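# Fit strain-relief boot onto hanging jumper's cut end

## Task

Slide the strain-relief boot onto the cut end of the hanging jumper, leading with its narrow end, far enough that it stays in place unsupported. Then release it, hold both arms motionless, and leave the jumper hanging freely, without anything having been knocked off the table.

## Robot and tools

Robot: two arms, left_arm (carrying a left hand) and right_arm (carrying a right hand). Each hand has four fingers and a thumb driven by six motors. Calibrated bases in the scene frame: left_arm at (+0.025, +0.302, +0.030) m, right_arm at (-0.036, -0.368, +0.035) m, both almost unrotated about z. A camera stand sits behind the arms.

Frame: all positions, orientations and targets are in the scene frame. Its origin is at table-top height midway between the nominal bases; +z is up, +x reaches out over the table, and left_arm is on the +y side (this has nothing to do with image left/right). Rotations are given as a rotation vector (rx, ry, rz) about the scene axes, pivoting at the arm's Hand target position.

Hand point: a spot fixed to the palm, 0.05 m in front of it and 0.15 m out from the wrist face along the fingers. Its +z runs along straight fingers, +y points out of the palm, and +x runs across the palm away from the thumb on the right hand (toward the thumb on the left hand). Straight fingertips extend 0.06-0.07 m past the point, with finger centre lines 0.06 m behind it along -y. A wrist bracket on the little-finger side can strike objects. Arms track loosely: gravity and friction often leave the hand 1-3 cm (sometimes 5 cm) short, usually low, which does not by itself indicate contact.

Row layout (used by execute_actions and move): a single flat list of 28 numbers, each in [-1, 1], covering both arms even if only one moves. Order: left dx, dy, dz, rx, ry, rz; left little, ring, middle, index, thumb_bend, thumb_turn; left force_limit, speed; then the same 14 for the right arm. Pose numbers are offsets, not poses: they are measured from that arm's Hand target at the start of the action or move (every row counts from that same start, not from the previous row). 1.0 equals 0.6 m for dx/dy/dz and 180 degrees for rx/ry/rz. Sending six zeros re-requests the current Hand target. Finger targets: -1 open/straight, +1 curled closed; thumb_bend -1 straight to +1 fully bent; thumb_turn -1 beside the palm to +1 opposite the fingers. force_limit maps -1..+1 to roughly 0..10 N at the fingertip (0..15 N for the two thumb motors). speed rises from near zero at -1 to full at +0.48 and stays full to +1; full travel takes 0.49 s. There is no 'no change' value: to keep a hand as it is, resend the eight hand numbers of its last executed row (or, if none yet, its hand_measured six plus hand_force_limit and hand_speed). With the thumb turned in front, the hand grips things about 0.035-0.065 m thick, or a handle down to ~0.025 m. For a gentle grip close at speed -0.94 or lower. To loosen, send targets more open than hand_measured.

Tools:
- execute_actions(actions, cameras): actions is a list of actions; each action is up to 15 rows of 28 numbers, one row per 1/30 s step, with the last row held to fill 15 steps. Each action is 0.5 s. An empty list returns camera images.
- move(target, speed, blend, blocking, cameras): target is one 28-number row or up to 15 rows; all offsets in a list count from the same starting Hand targets. speed is top path speed in m/s, 0.002 to 4.3 (default 0.25), one value or one per target; rotation limited to twice that in rad/s. blend in m rounds corners (0 = stop at each). blocking=false returns after about 0.5 s while the move continues. Paths are straight, unguarded, and capped at 10 s total.
- wait(seconds 0 to 10): lets time pass holding last commands.
- stop: brakes a running move.
- zoom_image(camera, region [x0, y0, x1, y1] pixels, at most 504x504): enlarges part of the latest image of cam_high, cam_low, cam_left_wrist or cam_right_wrist.
- show_instructions: shows the reference pages.
- finished_scene(scene=1): ends the scene irreversibly.

Cameras: cam_high and cam_low are 896x504; the wrist cameras are 672x504 fisheye.

Result lines: end_effector_position (m) and end_effector_quat_wxyz per hand point; Hand target (last commanded pose after clipping, the base for the next offsets); joint positions, velocities and torques; hand_measured, hand_stopped_by (moving, target, force, stalled, fault) and hand_load_n (positive when something pushes a finger open; a lost grip shows as load near 0), in the same six-motor order; hand_force_limit and hand_speed. A move adds a 'move:' line such as done, off_target, moving, held or fault, plus limits like paced or held. done means within 10 mm and 2 degrees; it says nothing about contact. Step readings list positions at some control steps. MOTOR HOT warns of overheating.

Cautions: orientation commands are clipped to 40 degrees from the current one per step. Avoid sweeping a hand near its own base, fast moves into contact, and targets pushed far past a contact; to release a push, command the target back beyond the hand point. Never let the hands press on or grip each other. Do not drop or release moving parts, slam, or push hard on fixed things; nothing may leave the table. Stretched arms, loads and unreachable targets heat motors; at 100 °C the arm drops for 30-60 s. Occasionally loose objects are nudged by outside pushes.

Each tool is called after ">>>" as a command line: name --argument value for each argument, lists and objects as JSON in quotes; but a table of rows of numbers goes row by row, as --pt "numbers of a row", without its own name.

Reference images:

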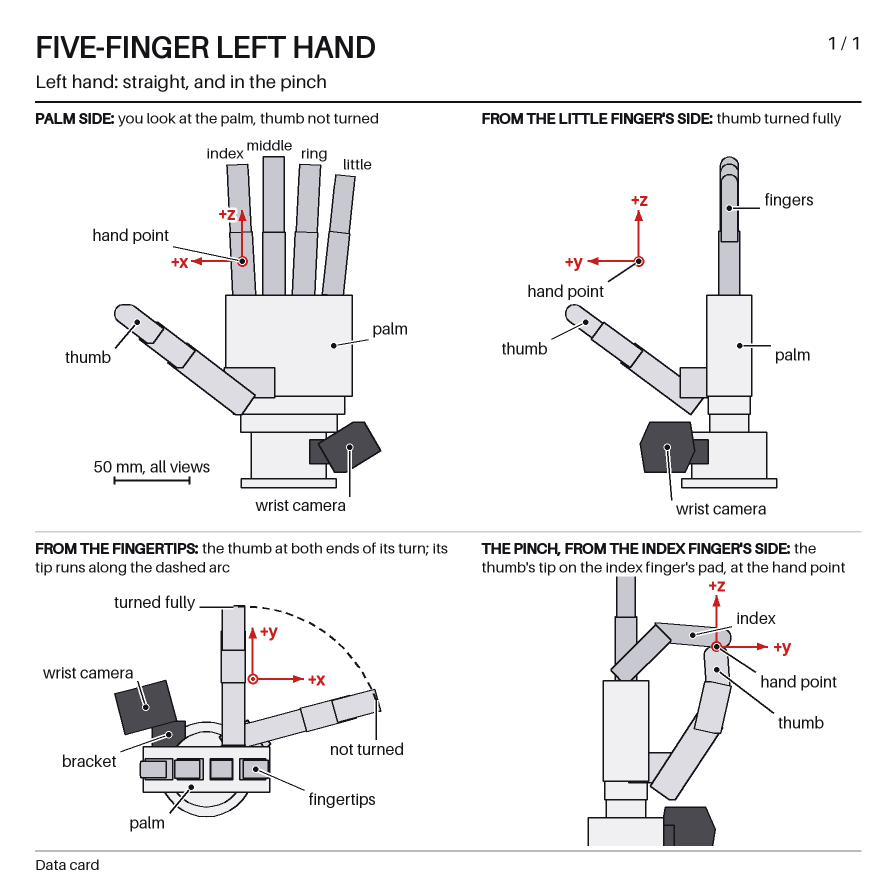

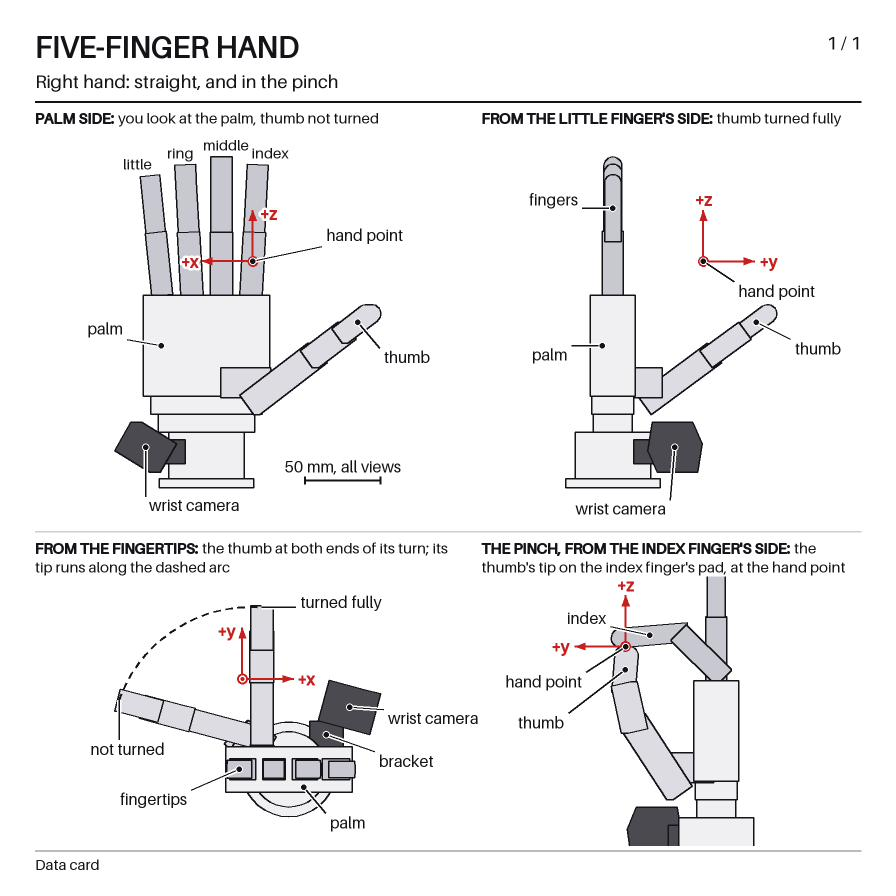

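## Session

>>> execute_actions --actions '[]'

Scene clock: 0.00 s.
left_arm: end_effector_position=(+0.6877, +0.1018, +0.2710) hand_measured=(-1.000, -1.000, -1.000, -1.000, -1.000, -1.000) hand_load_n=(+0.0, +0.0, +0.0, +0.0, +0.0, +0.0) hand_stopped_by=(target, target, target, target, target, target) hand_force_limit=0.00 hand_speed=-0.80 end_effector_quat_wxyz=(+0.081, +0.995, +0.050, +0.027) | right_arm: end_effector_position=(+0.3404, -0.2272, +0.2023) hand_measured=(-1.000, -1.000, -1.000, -1.000, -1.000, -1.000) hand_load_n=(+0.0, +0.0, +0.0, +0.0, +0.0, +0.0) hand_stopped_by=(target, target, target, target, target, target) hand_force_limit=0.00 hand_speed=-0.80 end_effector_quat_wxyz=(+0.459, -0.382, +0.524, -0.608)
Joint positions: left_arm=[-0.192 1.994 2.119 -1.606 0.145 -1.86] | right_arm=[0.803 1.345 0.232 1.435 1.043 -0.263]
Joint velocities: within noise
Joint torques (N m): no reading
Heat: left arm: hottest shoulder 31 °C; right arm: hottest shoulder 34 °C.
Hand target: left_arm +0.6926, +0.1009, +0.2923; +0.086, +0.994, +0.048, +0.047 | right_arm +0.3440, -0.2237, +0.2094; -0.466, +0.374, -0.525, +0.606

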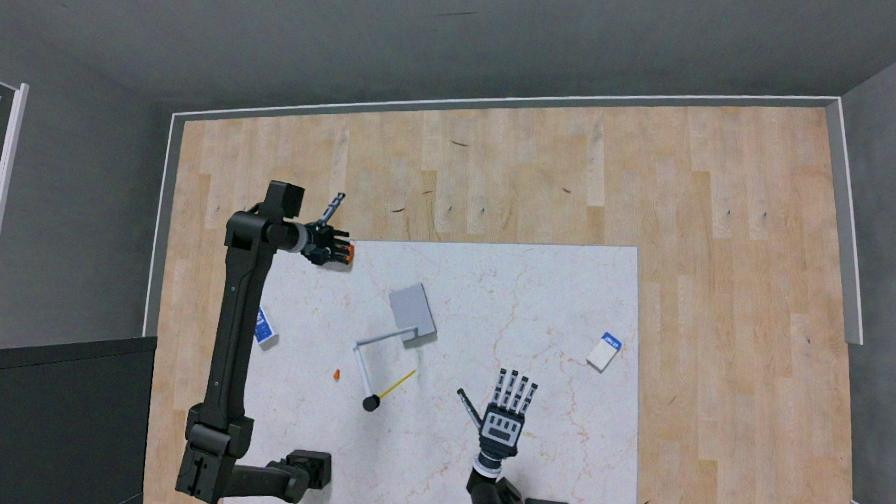

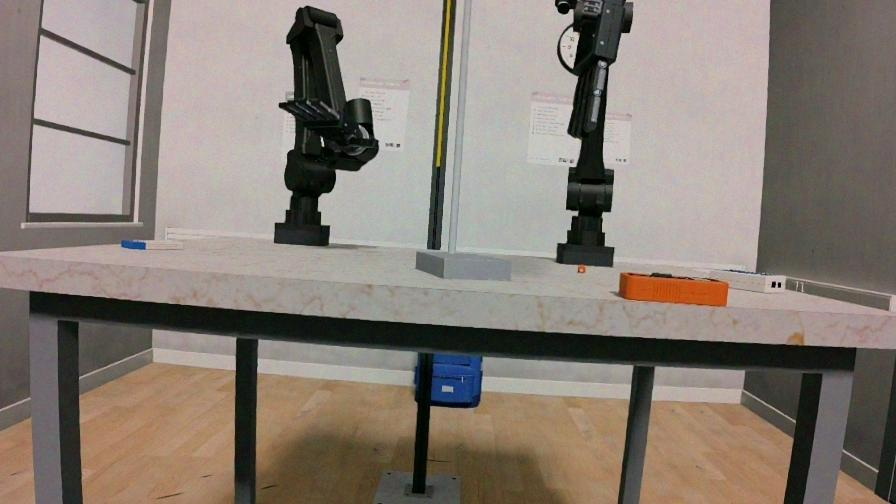

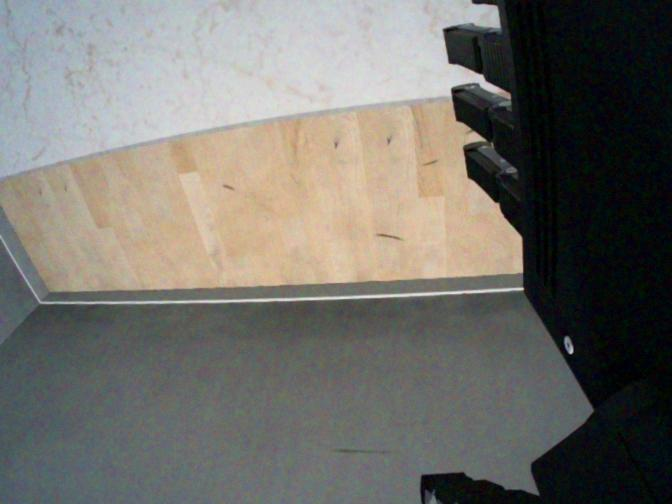

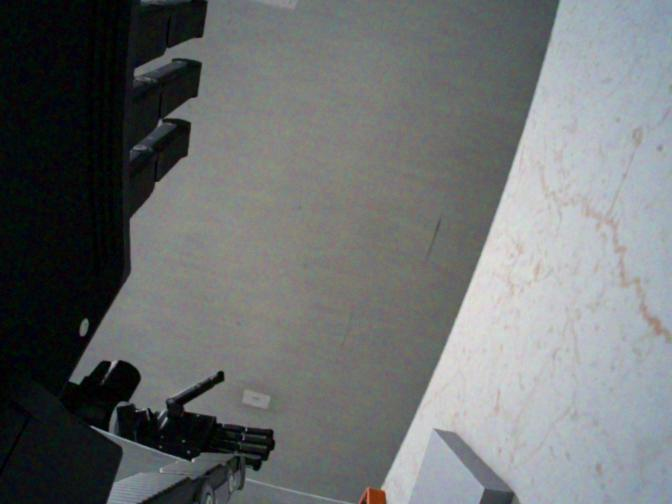

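>>> zoom_image --camera "cam_high" --region '[300, 260, 480, 440]'

>>> zoom_image --camera "cam_low" --region '[380, 0, 620, 300]'

>>> zoom_image --camera "cam_high" --region '[220, 230, 400, 400]'

Scaled by 2.800.

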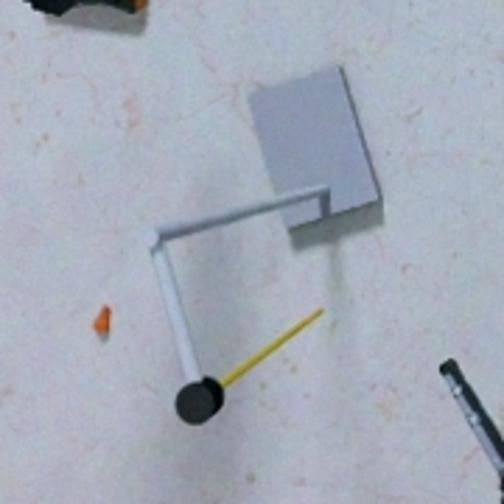

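Scaled by 1.680.

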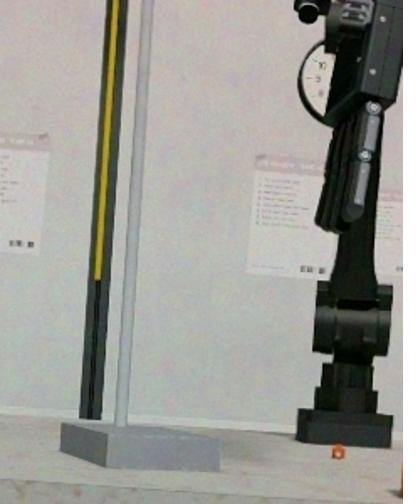

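Scaled by 2.800.

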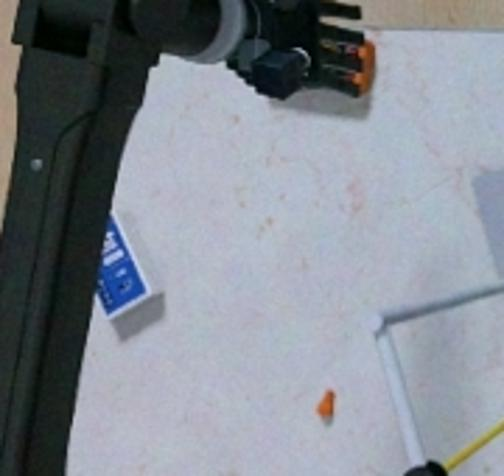

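>>> zoom_image --camera "cam_high" --region '[310, 350, 380, 410]'

>>> zoom_image --camera "cam_high" --region '[345, 310, 445, 410]'

>>> zoom_image --camera "cam_low" --region '[400, 0, 500, 100]'

>>> zoom_image --camera "cam_low" --region '[400, 100, 500, 290]'

>>> zoom_image --camera "cam_low" --region '[540, 220, 640, 310]'

>>> zoom_image --camera "cam_high" --region '[160, 380, 640, 504]'

Scaled by 7.200.

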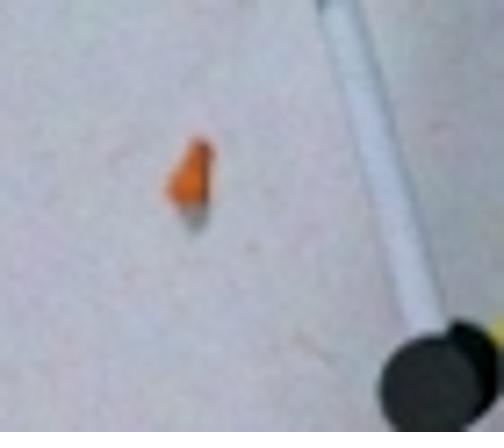

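Scaled by 5.040.

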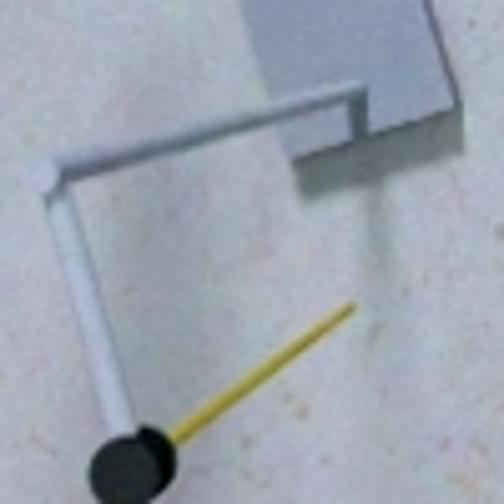

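Scaled by 5.040.

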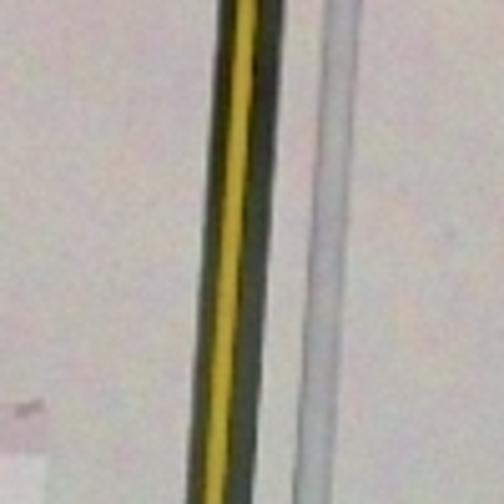

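Scaled by 2.653.

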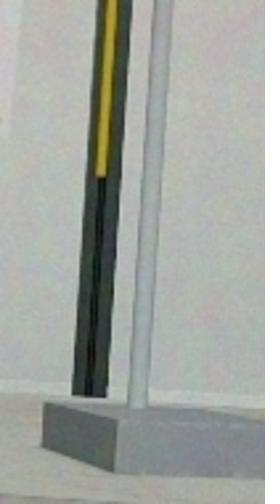

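Scaled by 5.040.

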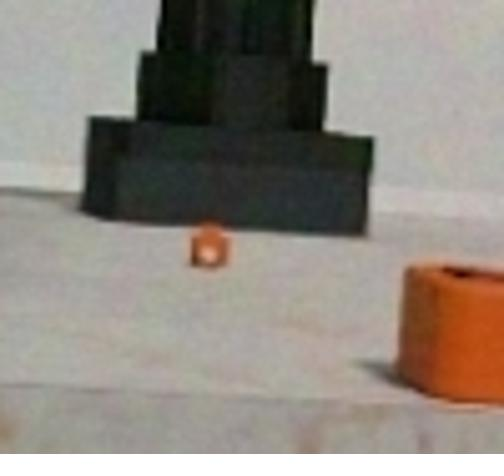

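Scaled by 1.050.

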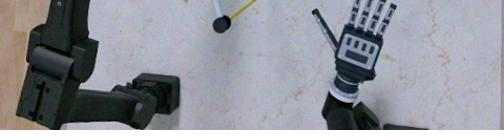

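>>> move --target '[-0.2, 0.48, 0.05, 0, 0, 0.13, -1, -1, -1, -1, -1, -1, 0, -0.8, -0.20, 0.27, -0.06, -0.0336, 0.0563, 0.26, -1, -1, -1, -1, -1, -1, 0, -0.8]' --speed 0.25 --cameras '["all"]'

Scene clock: 45.43 s.
left_arm: end_effector_position=(+0.5760, +0.3889, +0.3088) hand_measured=(-1.000, -1.000, -1.000, -1.000, -1.000, -1.000) hand_load_n=(+0.0, +0.0, +0.0, +0.0, +0.0, +0.0) hand_stopped_by=(target, target, target, target, target, target) hand_force_limit=0.00 hand_speed=-0.80 end_effector_quat_wxyz=(+0.074, +0.963, +0.255, +0.051) | right_arm: end_effector_position=(+0.2238, -0.0694, +0.1618) hand_measured=(-1.000, -1.000, -1.000, -1.000, -1.000, -1.000) hand_load_n=(+0.0, +0.0, +0.0, +0.0, +0.0, +0.0) hand_stopped_by=(target, target, target, target, target, target) hand_force_limit=0.00 hand_speed=-0.80 end_effector_quat_wxyz=(+0.590, -0.633, +0.340, -0.369)
Joint positions: left_arm=[0.293 1.604 1.67 -1.539 0.152 -1.795] | right_arm=[1.073 1.05 0.167 0.847 0.521 -0.048]
Joint torques (N m): left_arm=[0.32 -12.51 8.12 0.14 0.26 0.14] | right_arm=[0.67 -4.01 7.28 1.69 0.05 0.16]
Heat: left arm: hottest elbow 37 °C; right arm: hottest shoulder 34 °C.
Hand target: left_arm +0.5727, +0.3888, +0.3222; +0.074, +0.964, +0.248, +0.064 | right_arm +0.2241, -0.0616, +0.1735; +0.601, -0.625, +0.340, -0.364
Off the commanded pose: left_arm 0.014 m, 2 deg | right_arm 0.014 m, 2 deg.
move: off_target (left_arm, right_arm)

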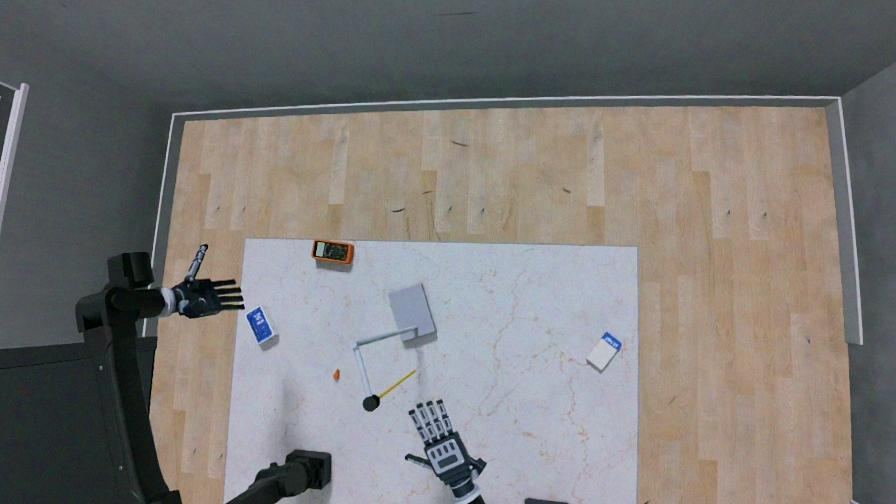

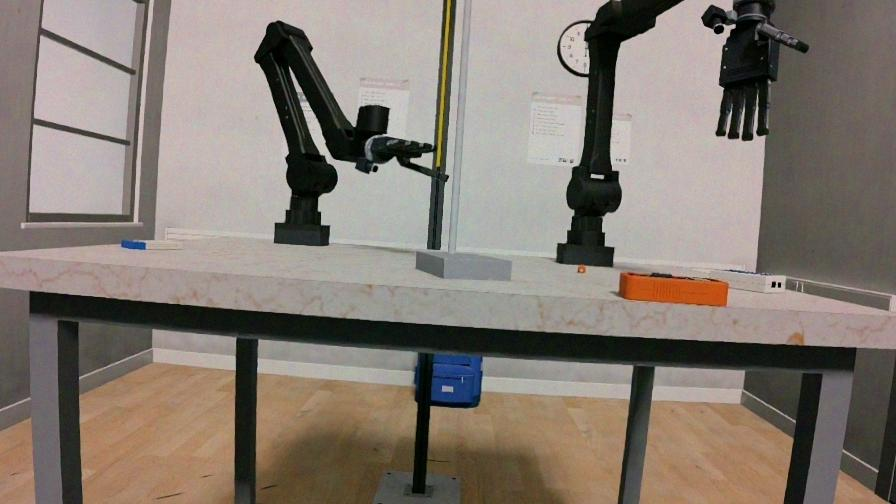

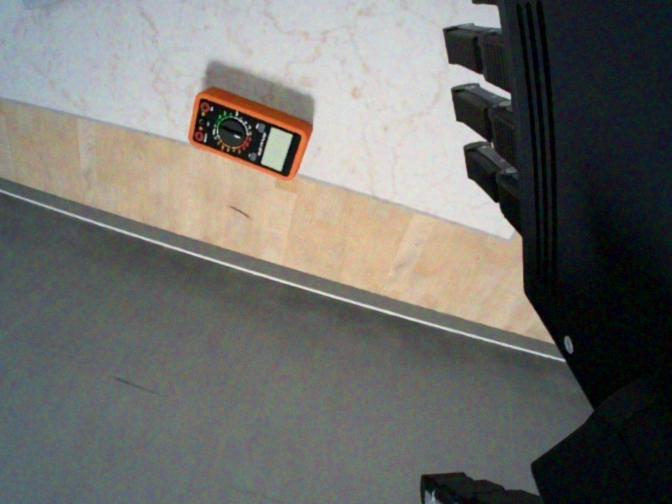

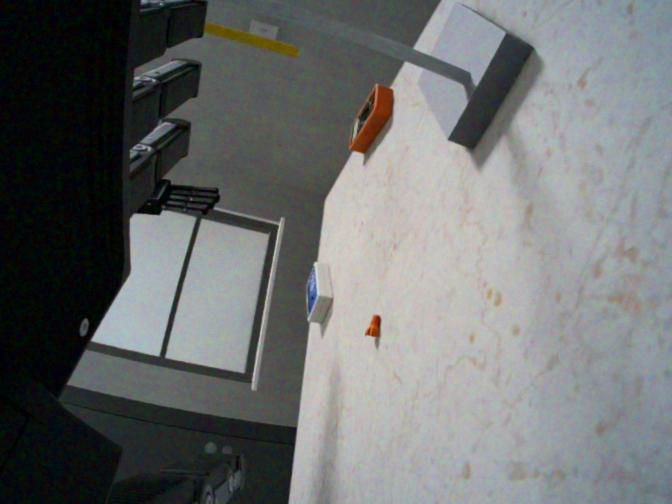

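>>> zoom_image --camera "cam_right_wrist" --region '[330, 290, 420, 360]'

>>> zoom_image --camera "cam_right_wrist" --region '[190, 0, 500, 150]'

>>> zoom_image --camera "cam_low" --region '[350, 100, 500, 200]'

>>> zoom_image --camera "cam_high" --region '[380, 360, 500, 504]'

>>> zoom_image --camera "cam_high" --region '[320, 360, 355, 395]'

>>> zoom_image --camera "cam_low" --region '[565, 255, 600, 280]'

Scaled by 5.600 from the camera's 672x504 image, which has a finer 960x720 frame.

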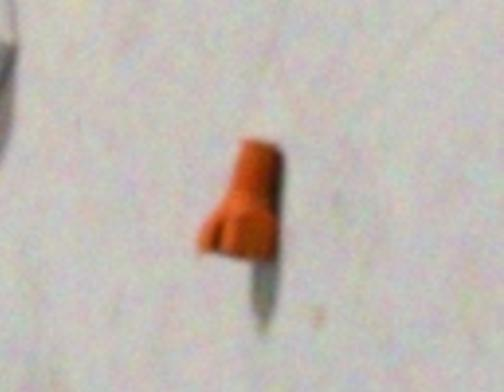

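Scaled by 1.626 from the camera's 672x504 image, which has a finer 960x720 frame.

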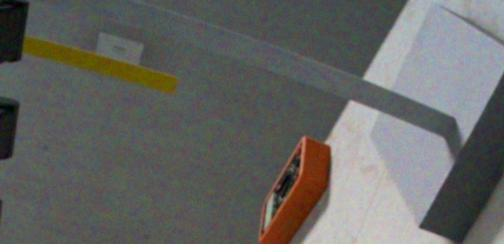

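Scaled by 3.360.

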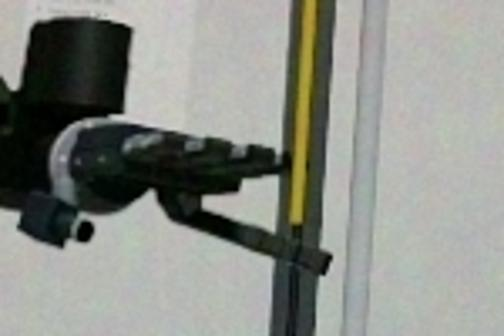

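Scaled by 3.500.

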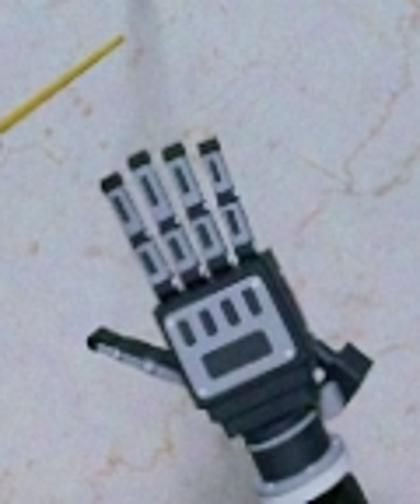

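Scaled by 14.400.

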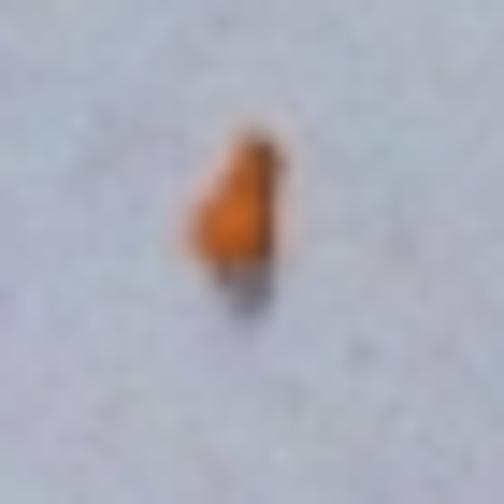

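Scaled by 14.400.

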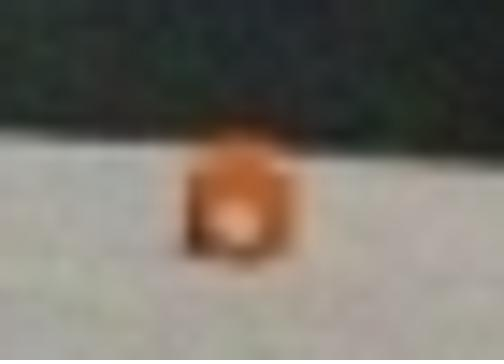

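>>> move --pt "0 0 0 0 0 0 -1 -1 -1 -1 -1 -1 0 -0.8 -0.04 0.137 -0.05 -0.0442 0.0495 0.2715 -1 -1 -1 -0.2 0.0 1 0 -0.2" --pt "0 0 0 0 0 0 -1 -1 -1 -1 -1 -1 0 -0.8 0.1182 0.5143 -0.1225 -0.0442 0.0495 0.2715 -1 -1 -1 -0.2 0.0 1 0 -0.2" --speed 0.2 --blend 0.03 --cameras '["all"]'

Scene clock: 62.93 s.
left_arm: end_effector_position=(+0.5760, +0.3889, +0.3088) hand_measured=(-1.000, -1.000, -1.000, -1.000, -1.000, -1.000) hand_load_n=(+0.0, +0.0, +0.0, +0.0, +0.0, +0.5) hand_stopped_by=(target, target, target, target, target, target) hand_force_limit=0.00 hand_speed=-0.80 end_effector_quat_wxyz=(+0.074, +0.963, +0.255, +0.051) | right_arm: end_effector_position=(+0.2880, +0.2313, +0.0933) hand_measured=(-1.000, -1.000, -1.000, -0.200, +0.000, +1.000) hand_load_n=(+0.0, +0.0, +0.0, +0.0, +0.0, +0.0) hand_stopped_by=(target, target, target, target, target, target) hand_force_limit=0.00 hand_speed=-0.20 end_effector_quat_wxyz=(-0.621, +0.778, -0.071, +0.057)
Joint positions: left_arm=[0.293 1.604 1.67 -1.539 0.152 -1.794] | right_arm=[0.95 1.898 1.041 0.607 -0.458 -0.112]
Joint torques (N m): left_arm=[0.5 -12.45 8.09 0.17 0.26 0.17] | right_arm=[0.21 -14.74 9.57 1.65 0.1 0.13]
Heat: left arm: hottest elbow 37 °C; right arm: hottest shoulder 34 °C.
Hand target: left_arm +0.5727, +0.3888, +0.3222; +0.074, +0.964, +0.249, +0.064 | right_arm +0.2949, +0.2470, +0.0999; -0.627, +0.774, -0.070, +0.057
Off the commanded pose: left_arm 0.014 m, 2 deg | right_arm 0.018 m, 1 deg.
move: off_target (left_arm, right_arm)

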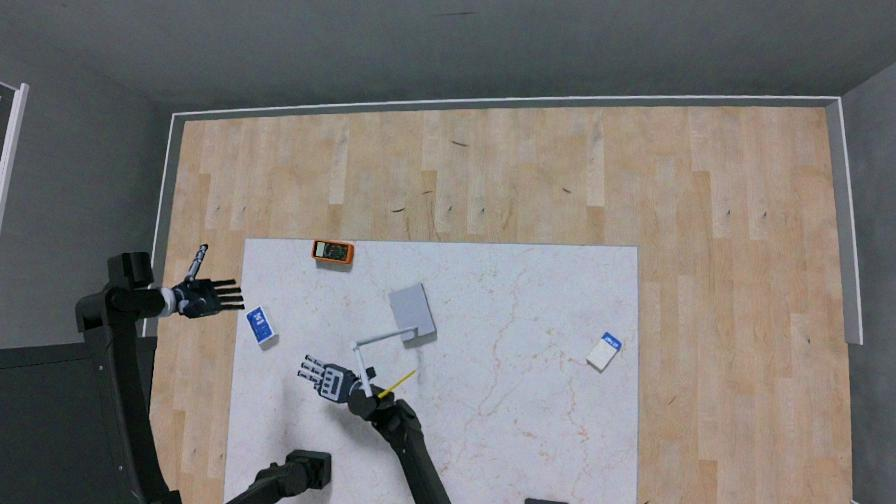

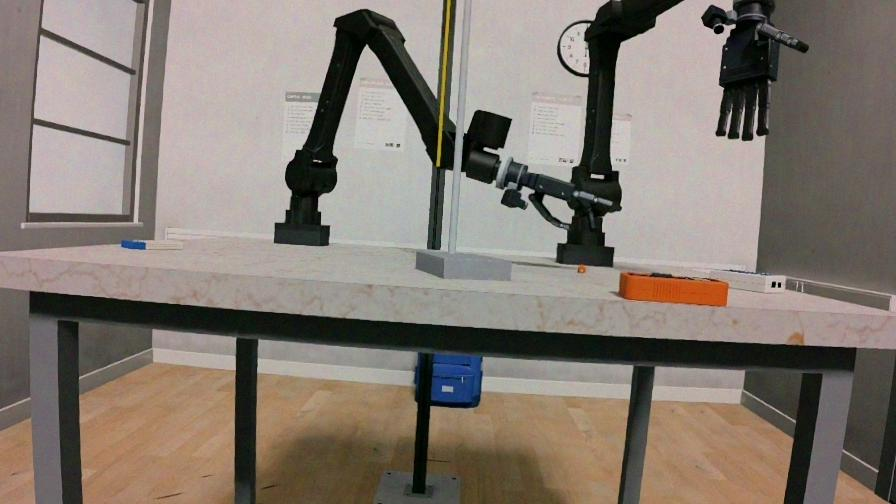

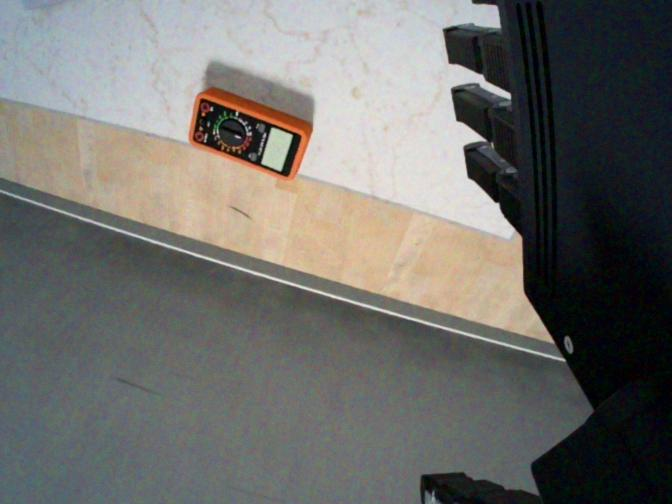

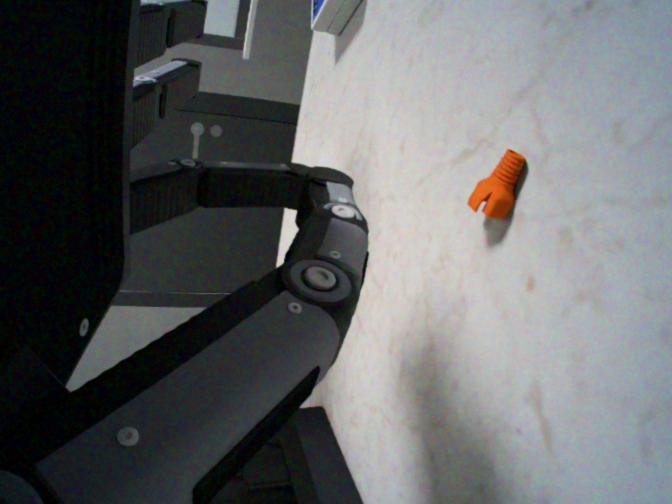

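>>> zoom_image --camera "cam_right_wrist" --region '[130, 100, 560, 400]'

>>> zoom_image --camera "cam_right_wrist" --region '[450, 130, 550, 250]'

>>> zoom_image --camera "cam_high" --region '[280, 330, 430, 430]'

>>> zoom_image --camera "cam_low" --region '[500, 160, 640, 280]'

Scaled by 1.172 from the camera's 672x504 image, which has a finer 960x720 frame.

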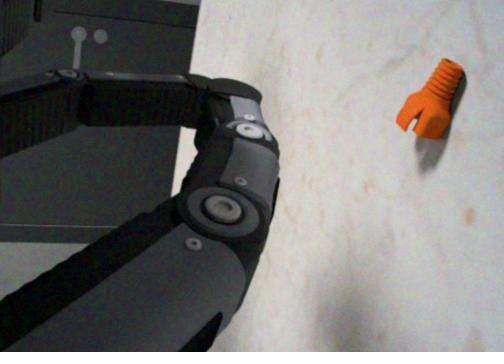

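Scaled by 4.200 from the camera's 672x504 image, which has a finer 960x720 frame.

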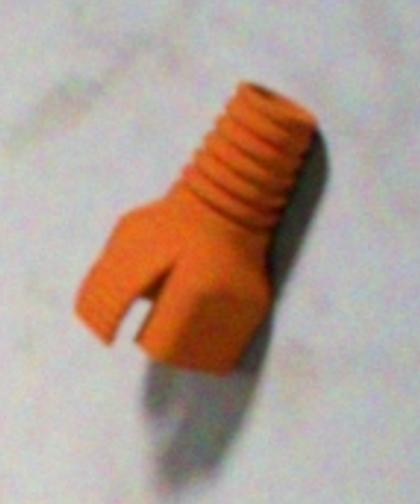

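Scaled by 3.360.

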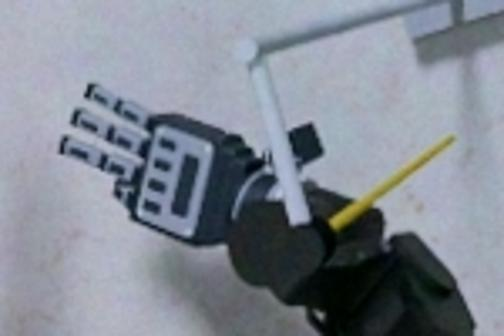

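Scaled by 3.600.

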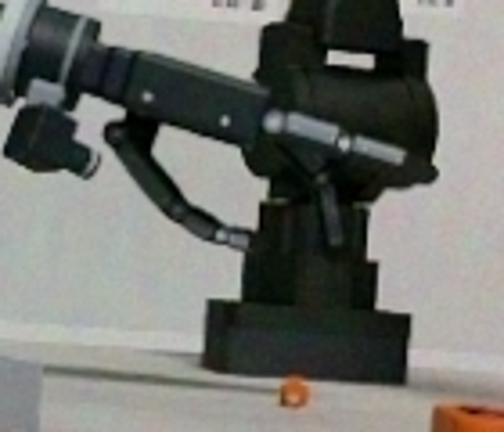

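>>> move --target '[0,0,0,0,0,0,-1,-1,-1,-1,-1,-1,0,-0.8,0.0185,0.0112,-0.080,0,0,-0.017,-1,-1,-1,-0.2,0.0,1,0,-0.2]' --speed 0.1 --cameras '["all"]'

>>> zoom_image --camera "cam_low" --region '[520, 190, 620, 290]'

>>> zoom_image --camera "cam_right_wrist" --region '[250, 60, 500, 310]'

Scene clock: 73.00 s.
left_arm: end_effector_position=(+0.5760, +0.3889, +0.3088) hand_measured=(-1.000, -1.000, -1.000, -1.000, -1.000, -1.000) hand_load_n=(+0.0, +0.0, +0.0, +0.0, +0.0, +0.0) hand_stopped_by=(target, target, target, target, target, target) hand_force_limit=0.00 hand_speed=-0.80 end_effector_quat_wxyz=(+0.074, +0.963, +0.255, +0.051) | right_arm: end_effector_position=(+0.2986, +0.2343, +0.0388) hand_measured=(-1.000, -1.000, -1.000, -0.200, +0.000, +1.000) hand_load_n=(+0.0, +0.0, +0.0, +0.0, +0.0, +0.0) hand_stopped_by=(target, target, target, target, target, target) hand_force_limit=0.00 hand_speed=-0.20 end_effector_quat_wxyz=(-0.608, +0.785, -0.098, +0.067)
Joint positions: left_arm=[0.293 1.604 1.67 -1.539 0.152 -1.794] | right_arm=[0.953 2.014 1.055 0.681 -0.401 -0.097]
Joint torques (N m): left_arm=[0.15 -12.34 8.08 0.13 0.26 0.16] | right_arm=[0.5 -16.79 8.96 3.06 0.05 0.11]
Heat: left arm: hottest elbow 37 °C; right arm: hottest elbow 35 °C.
Hand target: left_arm +0.5727, +0.3888, +0.3222; +0.074, +0.964, +0.249, +0.064 | right_arm +0.3061, +0.2536, +0.0519; -0.625, +0.772, -0.091, +0.073
Off the commanded pose: left_arm 0.014 m, 2 deg | right_arm 0.025 m, 3 deg.
move: off_target (left_arm, right_arm)

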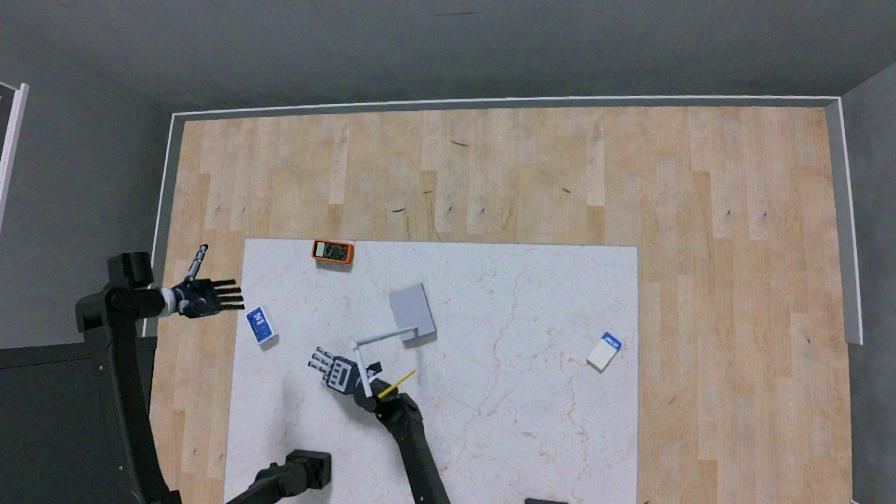

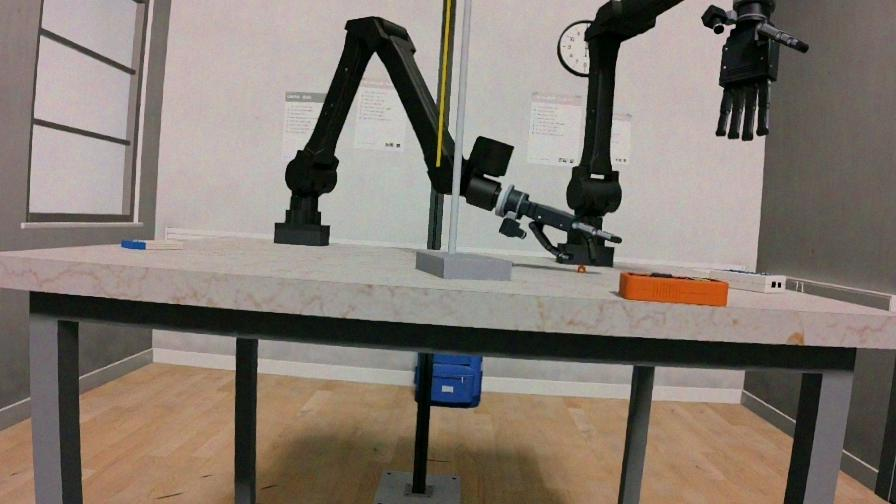

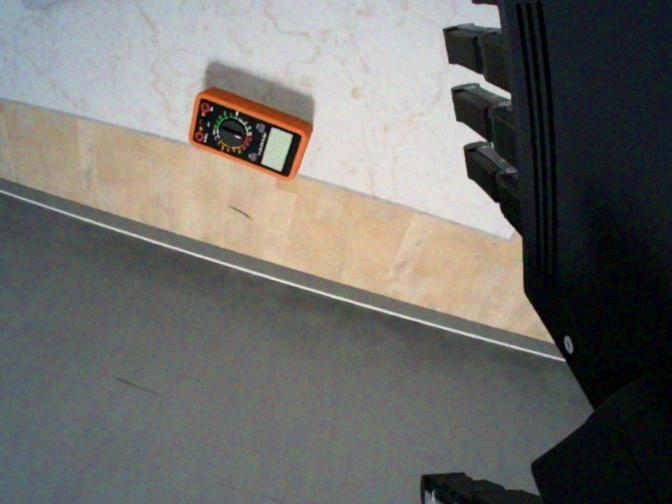

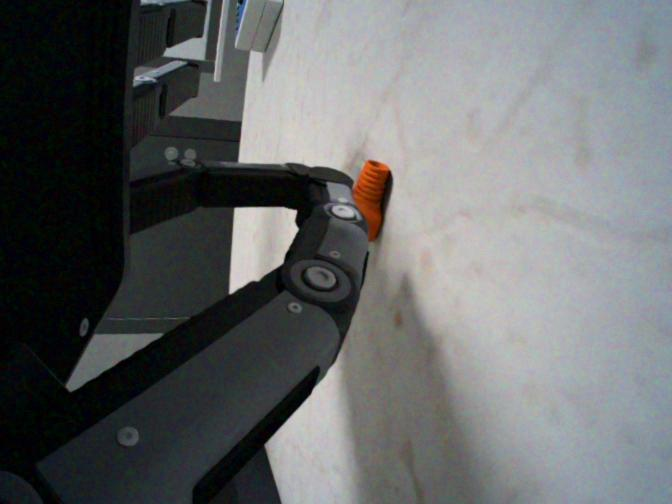

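Scaled by 5.040.

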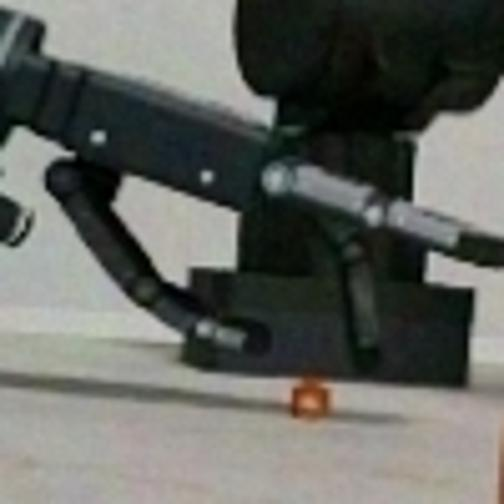

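Scaled by 2.016 from the camera's 672x504 image, which has a finer 960x720 frame.

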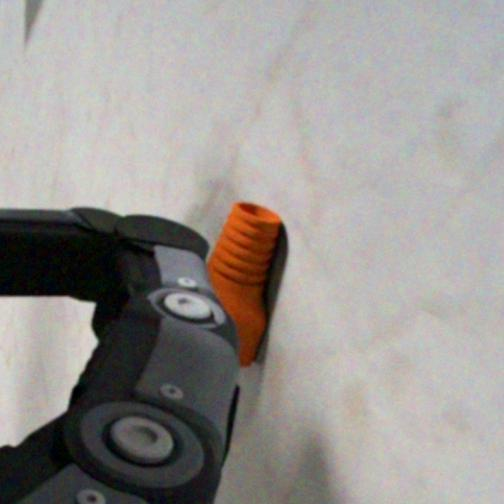

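>>> zoom_image --camera "cam_high" --region '[290, 330, 390, 430]'

Scaled by 5.040.

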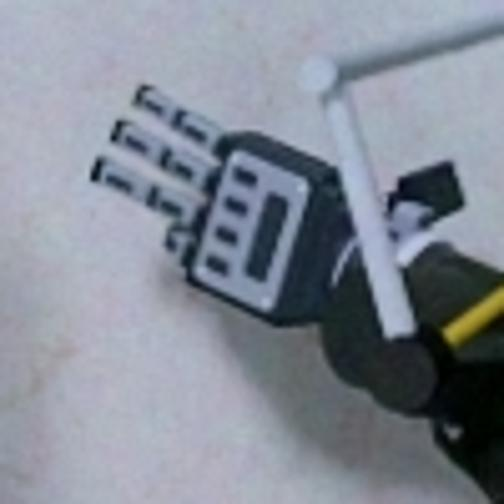

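>>> move --target '[0,0,0,0,0,0,-1,-1,-1,-1,-1,-1,0,-0.8,-0.007,0.002,-0.0167,0.024,-0.006,0,-1,-1,-1,-0.2,0.0,1,0,-0.2]' --speed 0.06 --cameras '["cam_high", "cam_low", "cam_right_wrist"]'

>>> zoom_image --camera "cam_low" --region '[540, 220, 620, 290]'

>>> zoom_image --camera "cam_right_wrist" --region '[250, 60, 500, 310]'

>>> zoom_image --camera "cam_high" --region '[290, 330, 390, 430]'

Scene clock: 79.20 s.
left_arm: end_effector_position=(+0.5760, +0.3889, +0.3088) hand_measured=(-1.000, -1.000, -1.000, -1.000, -1.000, -1.000) hand_load_n=(+0.0, +0.0, +0.0, +0.0, +0.0, +0.0) hand_stopped_by=(target, target, target, target, target, target) hand_force_limit=0.00 hand_speed=-0.80 end_effector_quat_wxyz=(+0.074, +0.963, +0.255, +0.051) | right_arm: end_effector_position=(+0.3027, +0.2455, +0.0416) hand_measured=(-1.000, -1.000, -1.000, -0.200, +0.000, +1.000) hand_load_n=(+0.0, +0.0, +0.0, +0.0, +0.0, +0.0) hand_stopped_by=(target, target, target, target, target, target) hand_force_limit=0.00 hand_speed=-0.20 end_effector_quat_wxyz=(-0.646, +0.753, -0.091, +0.078)
Joint positions: left_arm=[0.293 1.604 1.67 -1.539 0.152 -1.794] | right_arm=[0.956 2.065 1.055 0.844 -0.401 -0.065]
Joint torques (N m): left_arm=[0.38 -12.63 8.06 0.13 0.26 0.18] | right_arm=[0.5 -16.32 6.71 3.22 -0.03 0.1]
Heat: left arm: hottest elbow 37 °C; right arm: hottest elbow 35 °C.
Hand target: left_arm +0.5727, +0.3888, +0.3222; +0.074, +0.964, +0.249, +0.064 | right_arm +0.3020, +0.2548, +0.0419; -0.655, +0.747, -0.088, +0.077
Off the commanded pose: left_arm 0.014 m, 2 deg | right_arm 0.009 m, 1 deg.
move: off_target (left_arm)
Images, in order (width x height): cam_high 896x504, cam_low 896x504, cam_right_wrist 672x504.

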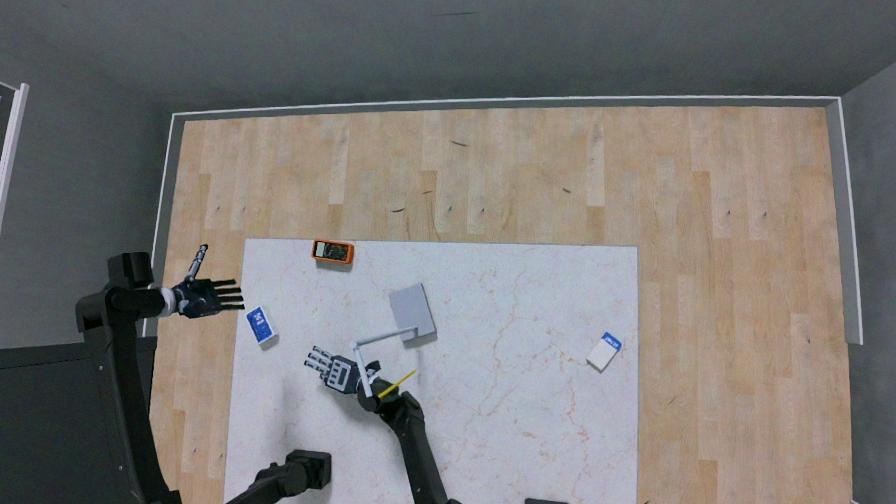

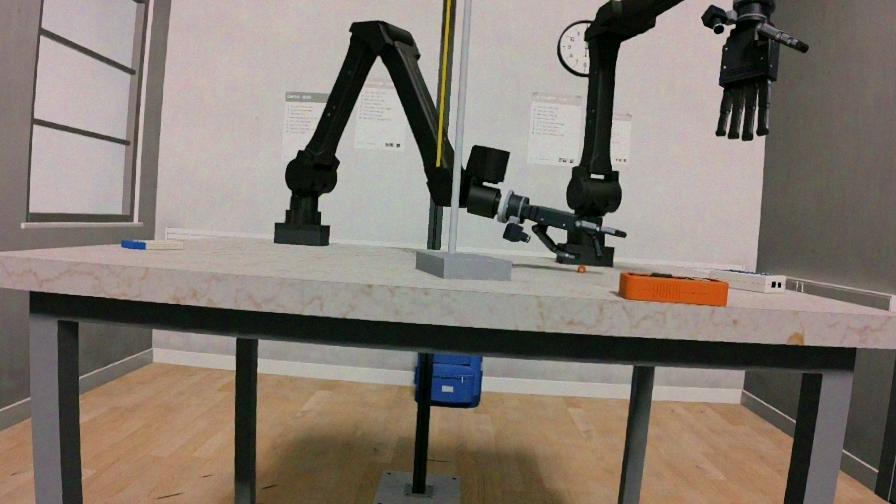

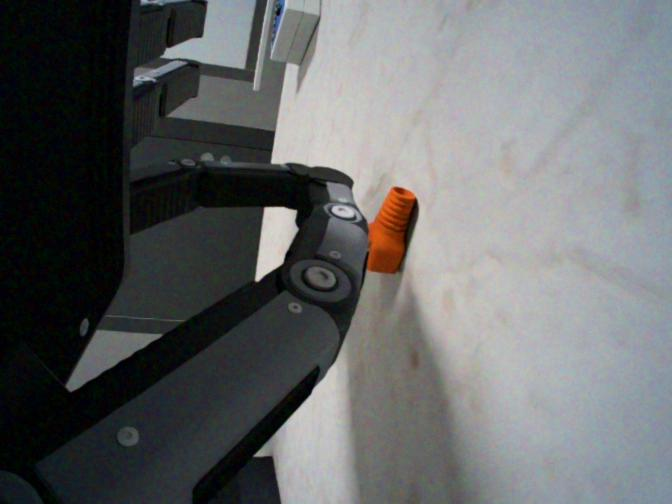

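Scaled by 6.300.

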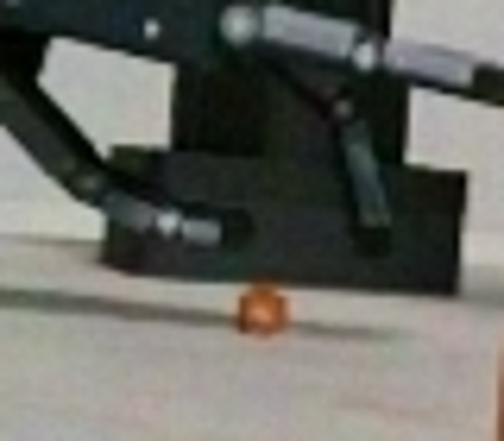

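Scaled by 2.016 from the camera's 672x504 image, which has a finer 960x720 frame.

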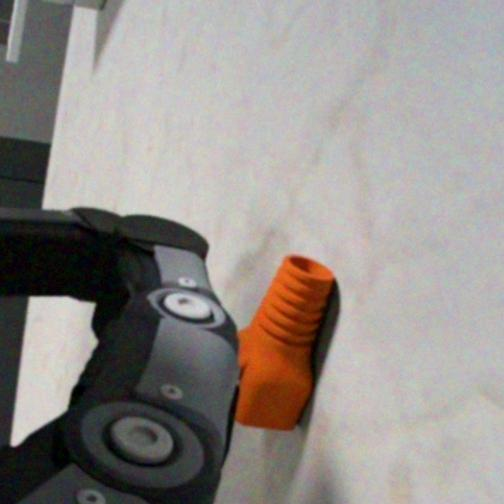

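Scaled by 5.040.

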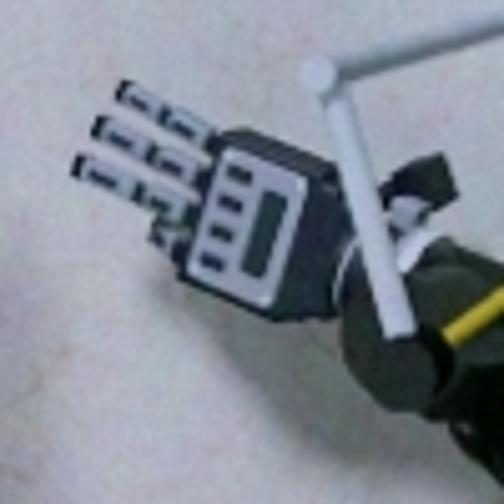

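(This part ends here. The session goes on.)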